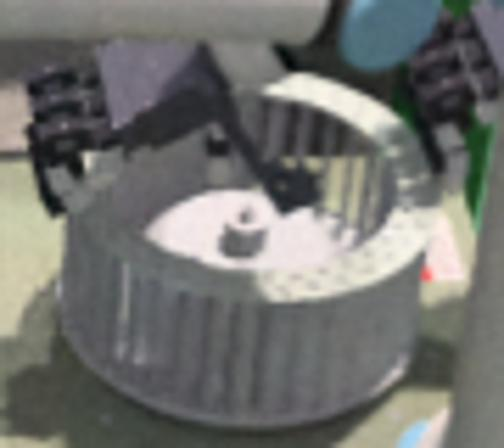

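Request:
move(target=[0,-0.00167,0.00067,0,0,0,0.89,0,-0.737,0.986,0.89,0,-0.737,0.986,1.0,0,-0.88,-0.74,-0.714,0.678,0.22,-0.1,0.5,-0.5,0,0.00167,0.00167,0,0,0,0.89,0,-0.737,0.986,0.89,0,-0.737,0.986,1.0,0,-0.88,-0.74,-0.714,0.678,0.20,-0.1,0.5,-0.5], speed=0.015)

Scene clock: 861.43 s.
left_arm: end_effector_position=(+0.4920, -0.1252, +1.1460) hand_goal=(+0.890, +0.000, -0.736, +0.986, +0.890, +0.000, -0.736, +0.986, +1.000, +0.000, -0.880, -0.740, -0.714, +0.678, +0.220, -0.100) hand_measured=(+0.914, +0.002, -0.700, +0.998, +0.916, +0.000, -0.702, +0.998, +0.984, +0.000, -0.876, -0.736, -0.716, +0.678, +0.216, -0.102) hand_current_ma=(+113, +8, +169, +56, +127, +0, +154, +56, -70, +3, +17, +12, -4, +2, -20, -10) hand_state=(blocked, goal, blocked, goal, blocked, goal, blocked, goal, goal, goal, goal, goal, goal, goal, goal, goal) hand_current_limit=0.50 hand_speed=-0.50 end_effector_quat_wxyz=(-0.500, +0.865, +0.026, -0.015) | right_arm: end_effector_position=(+0.5137, -0.4739, +1.1501) hand_goal=(+0.890, +0.000, -0.736, +0.986, +0.890, +0.000, -0.736, +0.986, +1.000, +0.000, -0.880, -0.740, -0.714, +0.678, +0.200, -0.100) hand_measured=(+0.844, +0.004, -0.764, +0.972, +0.840, +0.002, -0.762, +0.972, +0.986, +0.000, -0.876, -0.736, -0.710, +0.680, +0.198, -0.102) hand_current_ma=(-181, +8, -90, -44, -201, +2, -86, -40, -46, +0, +9, +7, +10, +3, -8, -6) hand_state=(blocked, goal, blocked, goal, blocked, goal, blocked, goal, goal, goal, goal, goal, goal, goal, goal, goal) hand_current_limit=0.50 hand_speed=-0.50 end_effector_quat_wxyz=(-0.500, +0.865, +0.026, -0.015)
Joint positions: left_arm=[-1.236 -0.977 1.23 -0.793 -1.332 0.14] | right_arm=[-0.489 -1.686 2.163 4.971 -0.739 0.684]
Joint torques (N m): left_arm=[-19.12 -81.79 -51.18 0.79 -1.89 -2] | right_arm=[17.49 -41.82 -48.83 0.75 4.48 2.87]
Wrist force (N, zeroed by zero_wrist_force): left_arm=[1.1 -1.2 5.6] | right_arm=[-0.4 3.8 -3.3]
Wrist torque (N m, zeroed by zero_wrist_force): left_arm=[-0.16 0.03 0.15] | right_arm=[-0.18 0.03 -0.35]
Wrist force, peak (N, zeroed by zero_wrist_force): left_arm=[1.1 -1.2 5.6] | right_arm=[-0.1 4.2 -3.4]
Hand target: left_arm +0.4919, -0.1253, +1.1460; -0.500, +0.865, +0.026, -0.015 | right_arm +0.5137, -0.4738, +1.1501; -0.500, +0.865, +0.026, -0.015
Off the commanded pose: left_arm 0.000 m, 0 deg | right_arm 0.000 m, 0 deg.
move: done

Request:
move(target=[0,0,-0.00083,0,0,0,0.89,0,-0.737,0.986,0.89,0,-0.737,0.986,1.0,0,-0.88,-0.74,-0.714,0.678,0.22,-0.1,0.5,-0.5,0,0,-0.00083,0,0,0,0.89,0,-0.737,0.986,0.89,0,-0.737,0.986,1.0,0,-0.88,-0.74,-0.714,0.678,0.20,-0.1,0.5,-0.5], speed=0.015)

Request:
move(target=[0,0,-0.00083,0,0,0,0.89,0,-0.737,0.986,0.89,0,-0.737,0.986,1.0,0,-0.88,-0.74,-0.714,0.678,0.22,-0.1,0.5,-0.5,0,0,-0.00083,0,0,0,0.89,0,-0.737,0.986,0.89,0,-0.737,0.986,1.0,0,-0.88,-0.74,-0.714,0.678,0.20,-0.1,0.5,-0.5], speed=0.015)

Scene clock: 862.53 s.
left_arm: end_effector_position=(+0.4919, -0.1253, +1.1456) hand_goal=(+0.890, +0.000, -0.736, +0.986, +0.890, +0.000, -0.736, +0.986, +1.000, +0.000, -0.880, -0.740, -0.714, +0.678, +0.220, -0.100) hand_measured=(+0.916, +0.002, -0.698, +0.998, +0.918, +0.000, -0.702, +0.998, +0.984, +0.000, -0.876, -0.736, -0.716, +0.678, +0.216, -0.102) hand_current_ma=(+124, +8, +170, +56, +137, +0, +155, +56, -70, +3, +17, +12, -4, +2, -20, -10) hand_state=(blocked, goal, blocked, goal, blocked, goal, blocked, goal, goal, goal, goal, goal, goal, goal, goal, goal) hand_current_limit=0.50 hand_speed=-0.50 end_effector_quat_wxyz=(-0.500, +0.865, +0.026, -0.015) | right_arm: end_effector_position=(+0.5137, -0.4739, +1.1497) hand_goal=(+0.890, +0.000, -0.736, +0.986, +0.890, +0.000, -0.736, +0.986, +1.000, +0.000, -0.880, -0.740, -0.714, +0.678, +0.200, -0.100) hand_measured=(+0.844, +0.004, -0.764, +0.972, +0.838, +0.002, -0.762, +0.972, +0.986, +0.000, -0.876, -0.736, -0.710, +0.680, +0.198, -0.102) hand_current_ma=(-183, +8, -95, -45, -203, +2, -90, -40, -46, +0, +9, +7, +10, +3, -8, -6) hand_state=(blocked, goal, blocked, goal, blocked, goal, blocked, goal, goal, goal, goal, goal, goal, goal, goal, goal) hand_current_limit=0.50 hand_speed=-0.50 end_effector_quat_wxyz=(-0.500, +0.865, +0.026, -0.014)
Joint positions: left_arm=[-1.236 -0.977 1.23 -0.793 -1.332 0.14] | right_arm=[-0.489 -1.686 2.163 4.971 -0.739 0.684]
Joint torques (N m): left_arm=[-17.19 -78.32 -34.33 -4.12 -1.68 -1.43] | right_arm=[15.51 -18.5 -27.38 -3.14 4.09 3.07]
Wrist force (N, zeroed by zero_wrist_force): left_arm=[0.9 -3.2 3.2] | right_arm=[-0.7 0.7 -5.3]
Wrist torque (N m, zeroed by zero_wrist_force): left_arm=[0.04 0.07 0.13] | right_arm=[0.03 -0.02 -0.35]
Wrist force, peak (N, zeroed by zero_wrist_force): left_arm=[0.7 -1.1 5.6] | right_arm=[-0.4 4.2 -3.6]
Hand target: left_arm +0.4919, -0.1253, +1.1455; -0.500, +0.865, +0.026, -0.015 | right_arm +0.5137, -0.4738, +1.1496; -0.500, +0.865, +0.026, -0.015
Off the commanded pose: left_arm 0.000 m, 0 deg | right_arm 0.000 m, 0 deg.
move: done

Scene clock: 863.23 s.
left_arm: end_effector_position=(+0.4919, -0.1253, +1.1450) hand_goal=(+0.890, +0.000, -0.736, +0.986, +0.890, +0.000, -0.736, +0.986, +1.000, +0.000, -0.880, -0.740, -0.714, +0.678, +0.220, -0.100) hand_measured=(+0.916, +0.002, -0.698, +0.998, +0.920, +0.000, -0.702, +0.998, +0.984, +0.000, -0.876, -0.736, -0.716, +0.678, +0.216, -0.102) hand_current_ma=(+126, +8, +170, +56, +139, +0, +155, +56, -70, +3, +17, +12, -4, +2, -20, -10) hand_state=(blocked, goal, blocked, goal, blocked, goal, blocked, goal, goal, goal, goal, goal, goal, goal, goal, goal) hand_current_limit=0.50 hand_speed=-0.50 end_effector_quat_wxyz=(-0.500, +0.865, +0.026, -0.015) | right_arm: end_effector_position=(+0.5137, -0.4738, +1.1492) hand_goal=(+0.890, +0.000, -0.736, +0.986, +0.890, +0.000, -0.736, +0.986, +1.000, +0.000, -0.880, -0.740, -0.714, +0.678, +0.200, -0.100) hand_measured=(+0.844, +0.004, -0.766, +0.972, +0.838, +0.002, -0.764, +0.972, +0.986, +0.000, -0.876, -0.736, -0.710, +0.680, +0.198, -0.102) hand_current_ma=(-183, +8, -97, -45, -203, +2, -93, -40, -46, +0, +9, +7, +10, +3, -8, -6) hand_state=(blocked, goal, blocked, goal, blocked, goal, blocked, goal, goal, goal, goal, goal, goal, goal, goal, goal) hand_current_limit=0.50 hand_speed=-0.50 end_effector_quat_wxyz=(-0.500, +0.865, +0.026, -0.015)
Joint positions: left_arm=[-1.236 -0.976 1.231 -0.794 -1.332 0.14] | right_arm=[-0.489 -1.685 2.164 4.969 -0.739 0.684]
Joint torques (N m): left_arm=[-16.52 -75.28 -34.63 -4.29 -1.7 -1.92] | right_arm=[14.06 -16.96 -25.88 -3.5 3.31 2.85]
Wrist force (N, zeroed by zero_wrist_force): left_arm=[0.1 -3.9 2.6] | right_arm=[-0.2 0.4 -5.7]
Wrist torque (N m, zeroed by zero_wrist_force): left_arm=[0.07 0.03 0.11] | right_arm=[0.10 0.02 -0.34]
Wrist force, peak (N, zeroed by zero_wrist_force): left_arm=[1.0 -3.8 3.0] | right_arm=[-0.3 0.3 -5.8]
Hand target: left_arm +0.4919, -0.1253, +1.1450; -0.500, +0.865, +0.026, -0.015 | right_arm +0.5137, -0.4738, +1.1491; -0.500, +0.865, +0.026, -0.015
Off the commanded pose: left_arm 0.000 m, 0 deg | right_arm 0.000 m, 0 deg.
move: done

Request:
move([
  [0,0,0.00217,0,0,0,0.89,0,-0.737,0.986,0.89,0,-0.737,0.986,1.0,0,-0.88,-0.74,-0.714,0.678,0.22,-0.1,0.5,-0.5,0,0,0.00217,0,0,0,0.89,0,-0.737,0.986,0.89,0,-0.737,0.986,1.0,0,-0.88,-0.74,-0.714,0.678,0.20,-0.1,0.5,-0.5],
  [-0.00084,-0.00004,0.00217,0,0,0.00139,0.89,0,-0.737,0.986,0.89,0,-0.737,0.986,1.0,0,-0.88,-0.74,-0.714,0.678,0.22,-0.1,0.5,-0.5,0.00172,0.00009,0.00217,0,0,0.00139,0.89,0,-0.737,0.986,0.89,0,-0.737,0.986,1.0,0,-0.88,-0.74,-0.714,0.678,0.20,-0.1,0.5,-0.5],
  [-0.00084,-0.00004,0,0,0,0.00139,0.89,0,-0.737,0.986,0.89,0,-0.737,0.986,1.0,0,-0.88,-0.74,-0.714,0.678,0.22,-0.1,0.5,-0.5,0.00172,0.00009,0,0,0,0.00139,0.89,0,-0.737,0.986,0.89,0,-0.737,0.986,1.0,0,-0.88,-0.74,-0.714,0.678,0.20,-0.1,0.5,-0.5],
  [0.00116,-0.00004,0,0,0,0.00139,0.89,0,-0.737,0.986,0.89,0,-0.737,0.986,1.0,0,-0.88,-0.74,-0.714,0.678,0.22,-0.1,0.5,-0.5,0.00372,0.00009,0,0,0,0.00139,0.89,0,-0.737,0.986,0.89,0,-0.737,0.986,1.0,0,-0.88,-0.74,-0.714,0.678,0.20,-0.1,0.5,-0.5],
  [-0.00284,-0.00004,0,0,0,0.00139,0.89,0,-0.737,0.986,0.89,0,-0.737,0.986,1.0,0,-0.88,-0.74,-0.714,0.678,0.22,-0.1,0.5,-0.5,-0.00028,0.00009,0,0,0,0.00139,0.89,0,-0.737,0.986,0.89,0,-0.737,0.986,1.0,0,-0.88,-0.74,-0.714,0.678,0.20,-0.1,0.5,-0.5],
  [-0.00284,0.00096,0,0,0,0.00139,0.89,0,-0.737,0.986,0.89,0,-0.737,0.986,1.0,0,-0.88,-0.74,-0.714,0.678,0.22,-0.1,0.5,-0.5,-0.00028,0.00109,0,0,0,0.00139,0.89,0,-0.737,0.986,0.89,0,-0.737,0.986,1.0,0,-0.88,-0.74,-0.714,0.678,0.20,-0.1,0.5,-0.5],
  [0.00116,0.00096,0,0,0,0.00139,0.89,0,-0.737,0.986,0.89,0,-0.737,0.986,1.0,0,-0.88,-0.74,-0.714,0.678,0.22,-0.1,0.5,-0.5,0.00372,0.00109,0,0,0,0.00139,0.89,0,-0.737,0.986,0.89,0,-0.737,0.986,1.0,0,-0.88,-0.74,-0.714,0.678,0.20,-0.1,0.5,-0.5],
  [0.00116,-0.00104,0,0,0,0.00139,0.89,0,-0.737,0.986,0.89,0,-0.737,0.986,1.0,0,-0.88,-0.74,-0.714,0.678,0.22,-0.1,0.5,-0.5,0.00372,-0.00091,0,0,0,0.00139,0.89,0,-0.737,0.986,0.89,0,-0.737,0.986,1.0,0,-0.88,-0.74,-0.714,0.678,0.20,-0.1,0.5,-0.5],
  [-0.00284,-0.00104,0,0,0,0.00139,0.89,0,-0.737,0.986,0.89,0,-0.737,0.986,1.0,0,-0.88,-0.74,-0.714,0.678,0.22,-0.1,0.5,-0.5,-0.00028,-0.00091,0,0,0,0.00139,0.89,0,-0.737,0.986,0.89,0,-0.737,0.986,1.0,0,-0.88,-0.74,-0.714,0.678,0.20,-0.1,0.5,-0.5],
  [-0.00084,-0.00004,0,0,0,0.00139,0.89,0,-0.737,0.986,0.89,0,-0.737,0.986,1.0,0,-0.88,-0.74,-0.714,0.678,0.22,-0.1,0.5,-0.5,0.00172,0.00009,0,0,0,0.00139,0.89,0,-0.737,0.986,0.89,0,-0.737,0.986,1.0,0,-0.88,-0.74,-0.714,0.678,0.20,-0.1,0.5,-0.5],
], speed=0.015, blend=[0.0001,0.0001,0,0.0002,0.0002,0.0002,0.0002,0.0002,0.0002,0])

Request:
move(target=[0,0,0.00217,0,0,0,0.89,0,-0.737,0.986,0.89,0,-0.737,0.986,1.0,0,-0.88,-0.74,-0.714,0.678,0.22,-0.1,0.5,-0.5,0,0,0.00217,0,0,0,0.89,0,-0.737,0.986,0.89,0,-0.737,0.986,1.0,0,-0.88,-0.74,-0.714,0.678,0.20,-0.1,0.5,-0.5], speed=0.015)

Scene clock: 867.93 s.
left_arm: end_effector_position=(+0.4912, -0.1255, +1.1450) hand_goal=(+0.890, +0.000, -0.736, +0.986, +0.890, +0.000, -0.736, +0.986, +1.000, +0.000, -0.880, -0.740, -0.714, +0.678, +0.220, -0.100) hand_measured=(+0.916, +0.002, -0.700, +0.998, +0.920, +0.000, -0.702, +0.998, +0.984, +0.000, -0.876, -0.736, -0.716, +0.678, +0.216, -0.102) hand_current_ma=(+128, +8, +167, +56, +142, -1, +153, +56, -70, +3, +17, +12, -4, +2, -20, -10) hand_state=(blocked, goal, blocked, goal, blocked, goal, blocked, goal, goal, goal, goal, goal, goal, goal, goal, goal) hand_current_limit=0.50 hand_speed=-0.50 end_effector_quat_wxyz=(-0.500, +0.865, +0.028, -0.016) | right_arm: end_effector_position=(+0.5146, -0.4740, +1.1492) hand_goal=(+0.890, +0.000, -0.736, +0.986, +0.890, +0.000, -0.736, +0.986, +1.000, +0.000, -0.880, -0.740, -0.714, +0.678, +0.200, -0.100) hand_measured=(+0.844, +0.004, -0.768, +0.972, +0.838, +0.002, -0.768, +0.972, +0.986, +0.000, -0.876, -0.736, -0.710, +0.680, +0.198, -0.102) hand_current_ma=(-183, +10, -109, -45, -203, +4, -105, -41, -46, +0, +9, +7, +10, +3, -8, -6) hand_state=(blocked, goal, blocked, goal, blocked, goal, blocked, goal, goal, goal, goal, goal, goal, goal, goal, goal) hand_current_limit=0.50 hand_speed=-0.50 end_effector_quat_wxyz=(-0.500, +0.865, +0.028, -0.016)
Joint positions: left_arm=[-1.236 -0.976 1.23 -0.793 -1.336 0.138] | right_arm=[-0.487 -1.682 2.161 4.972 -0.741 0.681]
Joint torques (N m): left_arm=[8.42 -103.02 -34.26 -3.74 0.94 -1.62] | right_arm=[14.53 -21.22 -27.14 -3.7 3.95 3.33]
Wrist force (N, zeroed by zero_wrist_force): left_arm=[1.5 -1.9 3.0] | right_arm=[-0.2 2.4 -2.6]
Wrist torque (N m, zeroed by zero_wrist_force): left_arm=[-0.03 0.08 0.14] | right_arm=[-0.09 0.02 -0.11]
Wrist force, peak (N, zeroed by zero_wrist_force): left_arm=[0.1 -2.4 4.4] | right_arm=[0.6 0.4 -6.5]
Hand target: left_arm +0.4914, -0.1253, +1.1450; -0.500, +0.865, +0.028, -0.016 | right_arm +0.5147, -0.4738, +1.1491; -0.500, +0.865, +0.028, -0.016
Off the commanded pose: left_arm 0.000 m, 0 deg | right_arm 0.000 m, 0 deg.
move: done

Scene clock: 868.63 s.
left_arm: end_effector_position=(+0.4914, -0.1253, +1.1462) hand_goal=(+0.890, +0.000, -0.736, +0.986, +0.890, +0.000, -0.736, +0.986, +1.000, +0.000, -0.880, -0.740, -0.714, +0.678, +0.220, -0.100) hand_measured=(+0.916, +0.002, -0.700, +0.998, +0.920, +0.000, -0.702, +0.998, +0.984, +0.000, -0.876, -0.736, -0.716, +0.678, +0.216, -0.102) hand_current_ma=(+128, +8, +167, +56, +142, -1, +153, +56, -70, +3, +17, +12, -4, +2, -20, -10) hand_state=(blocked, goal, blocked, goal, blocked, goal, blocked, goal, goal, goal, goal, goal, goal, goal, goal, goal) hand_current_limit=0.50 hand_speed=-0.50 end_effector_quat_wxyz=(-0.500, +0.865, +0.028, -0.016) | right_arm: end_effector_position=(+0.5147, -0.4738, +1.1503) hand_goal=(+0.890, +0.000, -0.736, +0.986, +0.890, +0.000, -0.736, +0.986, +1.000, +0.000, -0.880, -0.740, -0.714, +0.678, +0.200, -0.100) hand_measured=(+0.844, +0.004, -0.768, +0.972, +0.838, +0.002, -0.768, +0.972, +0.986, +0.000, -0.876, -0.736, -0.710, +0.680, +0.198, -0.102) hand_current_ma=(-183, +10, -109, -45, -203, +4, -105, -41, -46, +0, +9, +7, +10, +3, -8, -6) hand_state=(blocked, goal, blocked, goal, blocked, goal, blocked, goal, goal, goal, goal, goal, goal, goal, goal, goal) hand_current_limit=0.50 hand_speed=-0.50 end_effector_quat_wxyz=(-0.500, +0.865, +0.028, -0.016)
Joint positions: left_arm=[-1.236 -0.977 1.229 -0.791 -1.336 0.138] | right_arm=[-0.487 -1.683 2.159 4.974 -0.74 0.681]
Joint torques (N m): left_arm=[12.12 -104.75 -50.57 1.1 2.01 1.23] | right_arm=[13.91 -41.69 -49.48 0.65 4.33 3.12]
Wrist force (N, zeroed by zero_wrist_force): left_arm=[0.2 -1.1 3.7] | right_arm=[-0.2 2.6 -2.2]
Wrist torque (N m, zeroed by zero_wrist_force): left_arm=[-0.14 -0.01 0.12] | right_arm=[-0.10 0.01 -0.28]
Wrist force, peak (N, zeroed by zero_wrist_force): left_arm=[0.2 -0.6 4.1] | right_arm=[0.1 3.3 -2.8]
Hand target: left_arm +0.4914, -0.1253, +1.1463; -0.500, +0.865, +0.028, -0.016 | right_arm +0.5147, -0.4738, +1.1504; -0.500, +0.865, +0.028, -0.016
Off the commanded pose: left_arm 0.000 m, 0 deg | right_arm 0.000 m, 0 deg.
move: done

Request:
wait(seconds=0, cameras=["all"])

Request:
zoom_image(camera="cam_spot_right", region=[404, 250, 434, 270])

Request:
zoom_image(camera="cam_spot_wide", region=[524, 234, 560, 258])

Request:
zoom_image(camera="cam_spot_wide", region=[490, 235, 530, 262])

Request:
zoom_image(camera="cam_spot_left", region=[500, 230, 545, 260])

Scene clock: 869.00 s.
left_arm: end_effector_position=(+0.4914, -0.1253, +1.1463) hand_goal=(+0.890, +0.000, -0.736, +0.986, +0.890, +0.000, -0.736, +0.986, +1.000, +0.000, -0.880, -0.740, -0.714, +0.678, +0.220, -0.100) hand_measured=(+0.916, +0.002, -0.700, +0.998, +0.920, +0.000, -0.702, +0.998, +0.984, +0.000, -0.876, -0.736, -0.716, +0.678, +0.216, -0.102) hand_current_ma=(+128, +8, +167, +56, +142, -1, +153, +56, -70, +3, +17, +12, -4, +2, -20, -10) hand_state=(blocked, goal, blocked, goal, blocked, goal, blocked, goal, goal, goal, goal, goal, goal, goal, goal, goal) hand_current_limit=0.50 hand_speed=-0.50 end_effector_quat_wxyz=(-0.500, +0.865, +0.028, -0.016) | right_arm: end_effector_position=(+0.5147, -0.4738, +1.1504) hand_goal=(+0.890, +0.000, -0.736, +0.986, +0.890, +0.000, -0.736, +0.986, +1.000, +0.000, -0.880, -0.740, -0.714, +0.678, +0.200, -0.100) hand_measured=(+0.844, +0.004, -0.768, +0.972, +0.838, +0.002, -0.768, +0.972, +0.986, +0.000, -0.876, -0.736, -0.710, +0.680, +0.198, -0.102) hand_current_ma=(-183, +10, -109, -45, -203, +4, -105, -41, -46, +0, +9, +7, +10, +3, -8, -6) hand_state=(blocked, goal, blocked, goal, blocked, goal, blocked, goal, goal, goal, goal, goal, goal, goal, goal, goal) hand_current_limit=0.50 hand_speed=-0.50 end_effector_quat_wxyz=(-0.500, +0.865, +0.028, -0.016)
Joint positions: left_arm=[-1.236 -0.977 1.228 -0.791 -1.336 0.138] | right_arm=[-0.487 -1.683 2.159 4.974 -0.74 0.681]
Joint torques (N m): left_arm=[10.29 -107.09 -49.83 1.58 2.16 1.08] | right_arm=[14 -43.12 -49.18 0.58 4.13 2.97]
Wrist force (N, zeroed by zero_wrist_force): left_arm=[0.0 -1.3 3.7] | right_arm=[-0.2 2.4 -1.9]
Wrist torque (N m, zeroed by zero_wrist_force): left_arm=[-0.17 0.03 0.10] | right_arm=[-0.14 0.00 -0.28]
Wrist force, peak (N, zeroed by zero_wrist_force): left_arm=[0.0 -1.3 3.7] | right_arm=[-0.3 2.5 -2.4]
Hand target: left_arm +0.4914, -0.1253, +1.1463; -0.500, +0.865, +0.028, -0.016 | right_arm +0.5147, -0.4738, +1.1504; -0.500, +0.865, +0.028, -0.016
Off the commanded pose: left_arm 0.000 m, 0 deg | right_arm 0.000 m, 0 deg.

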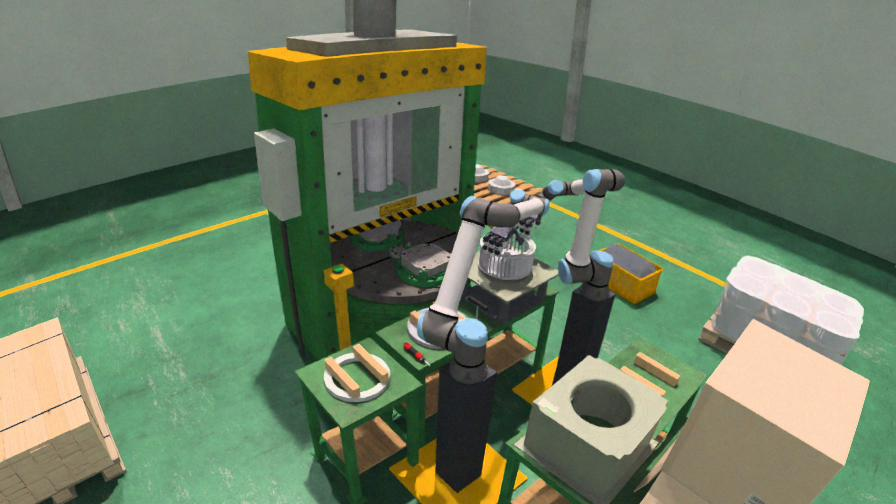

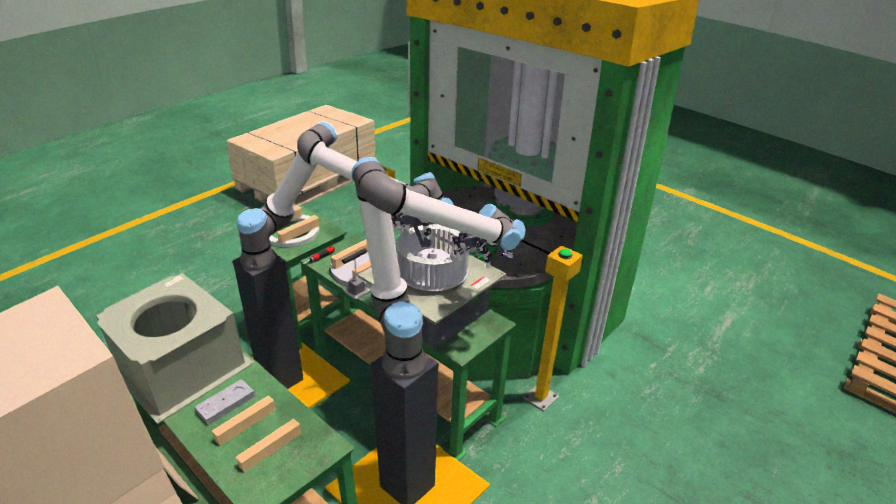

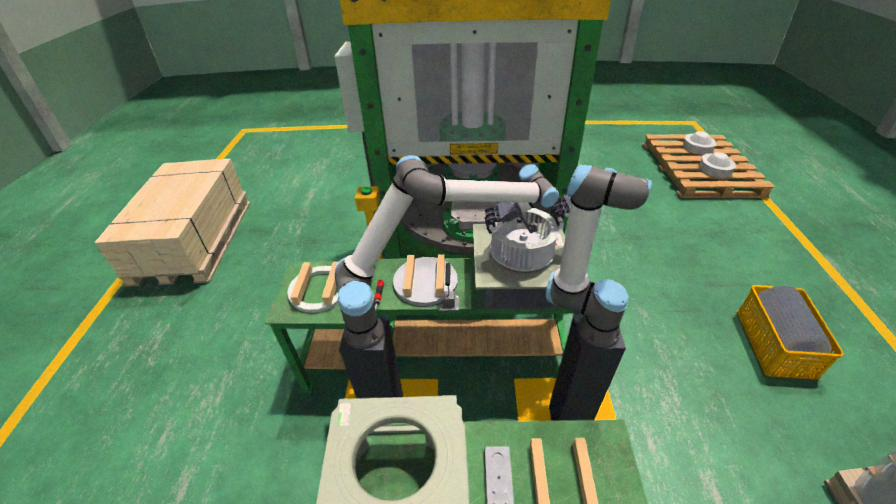

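Scaled by 16.800.

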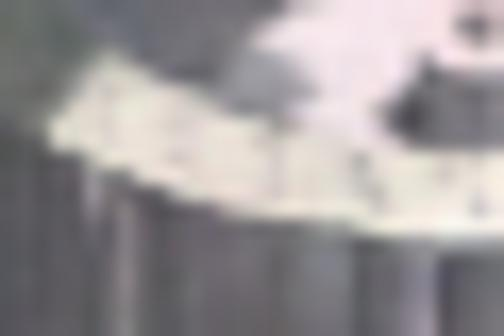

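Scaled by 14.000.

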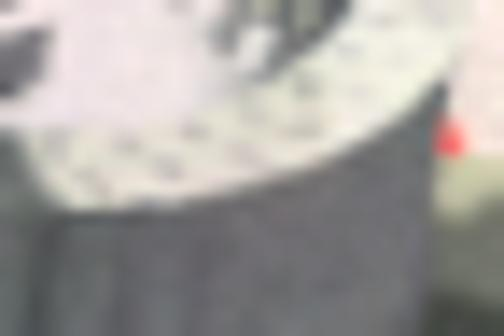

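Scaled by 12.600.

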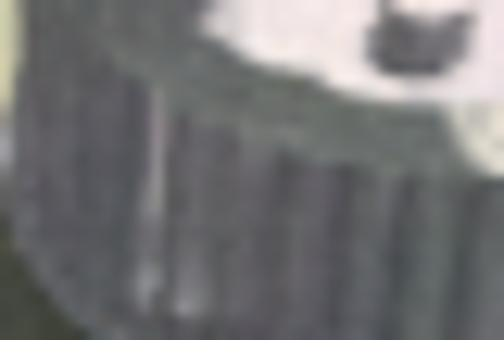

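Scaled by 11.200.

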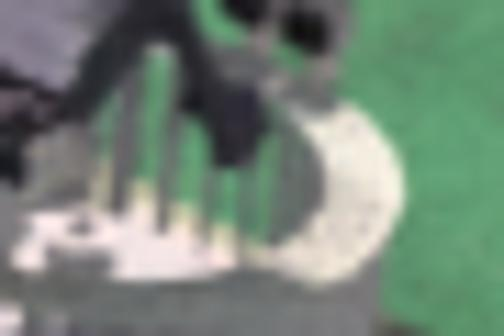

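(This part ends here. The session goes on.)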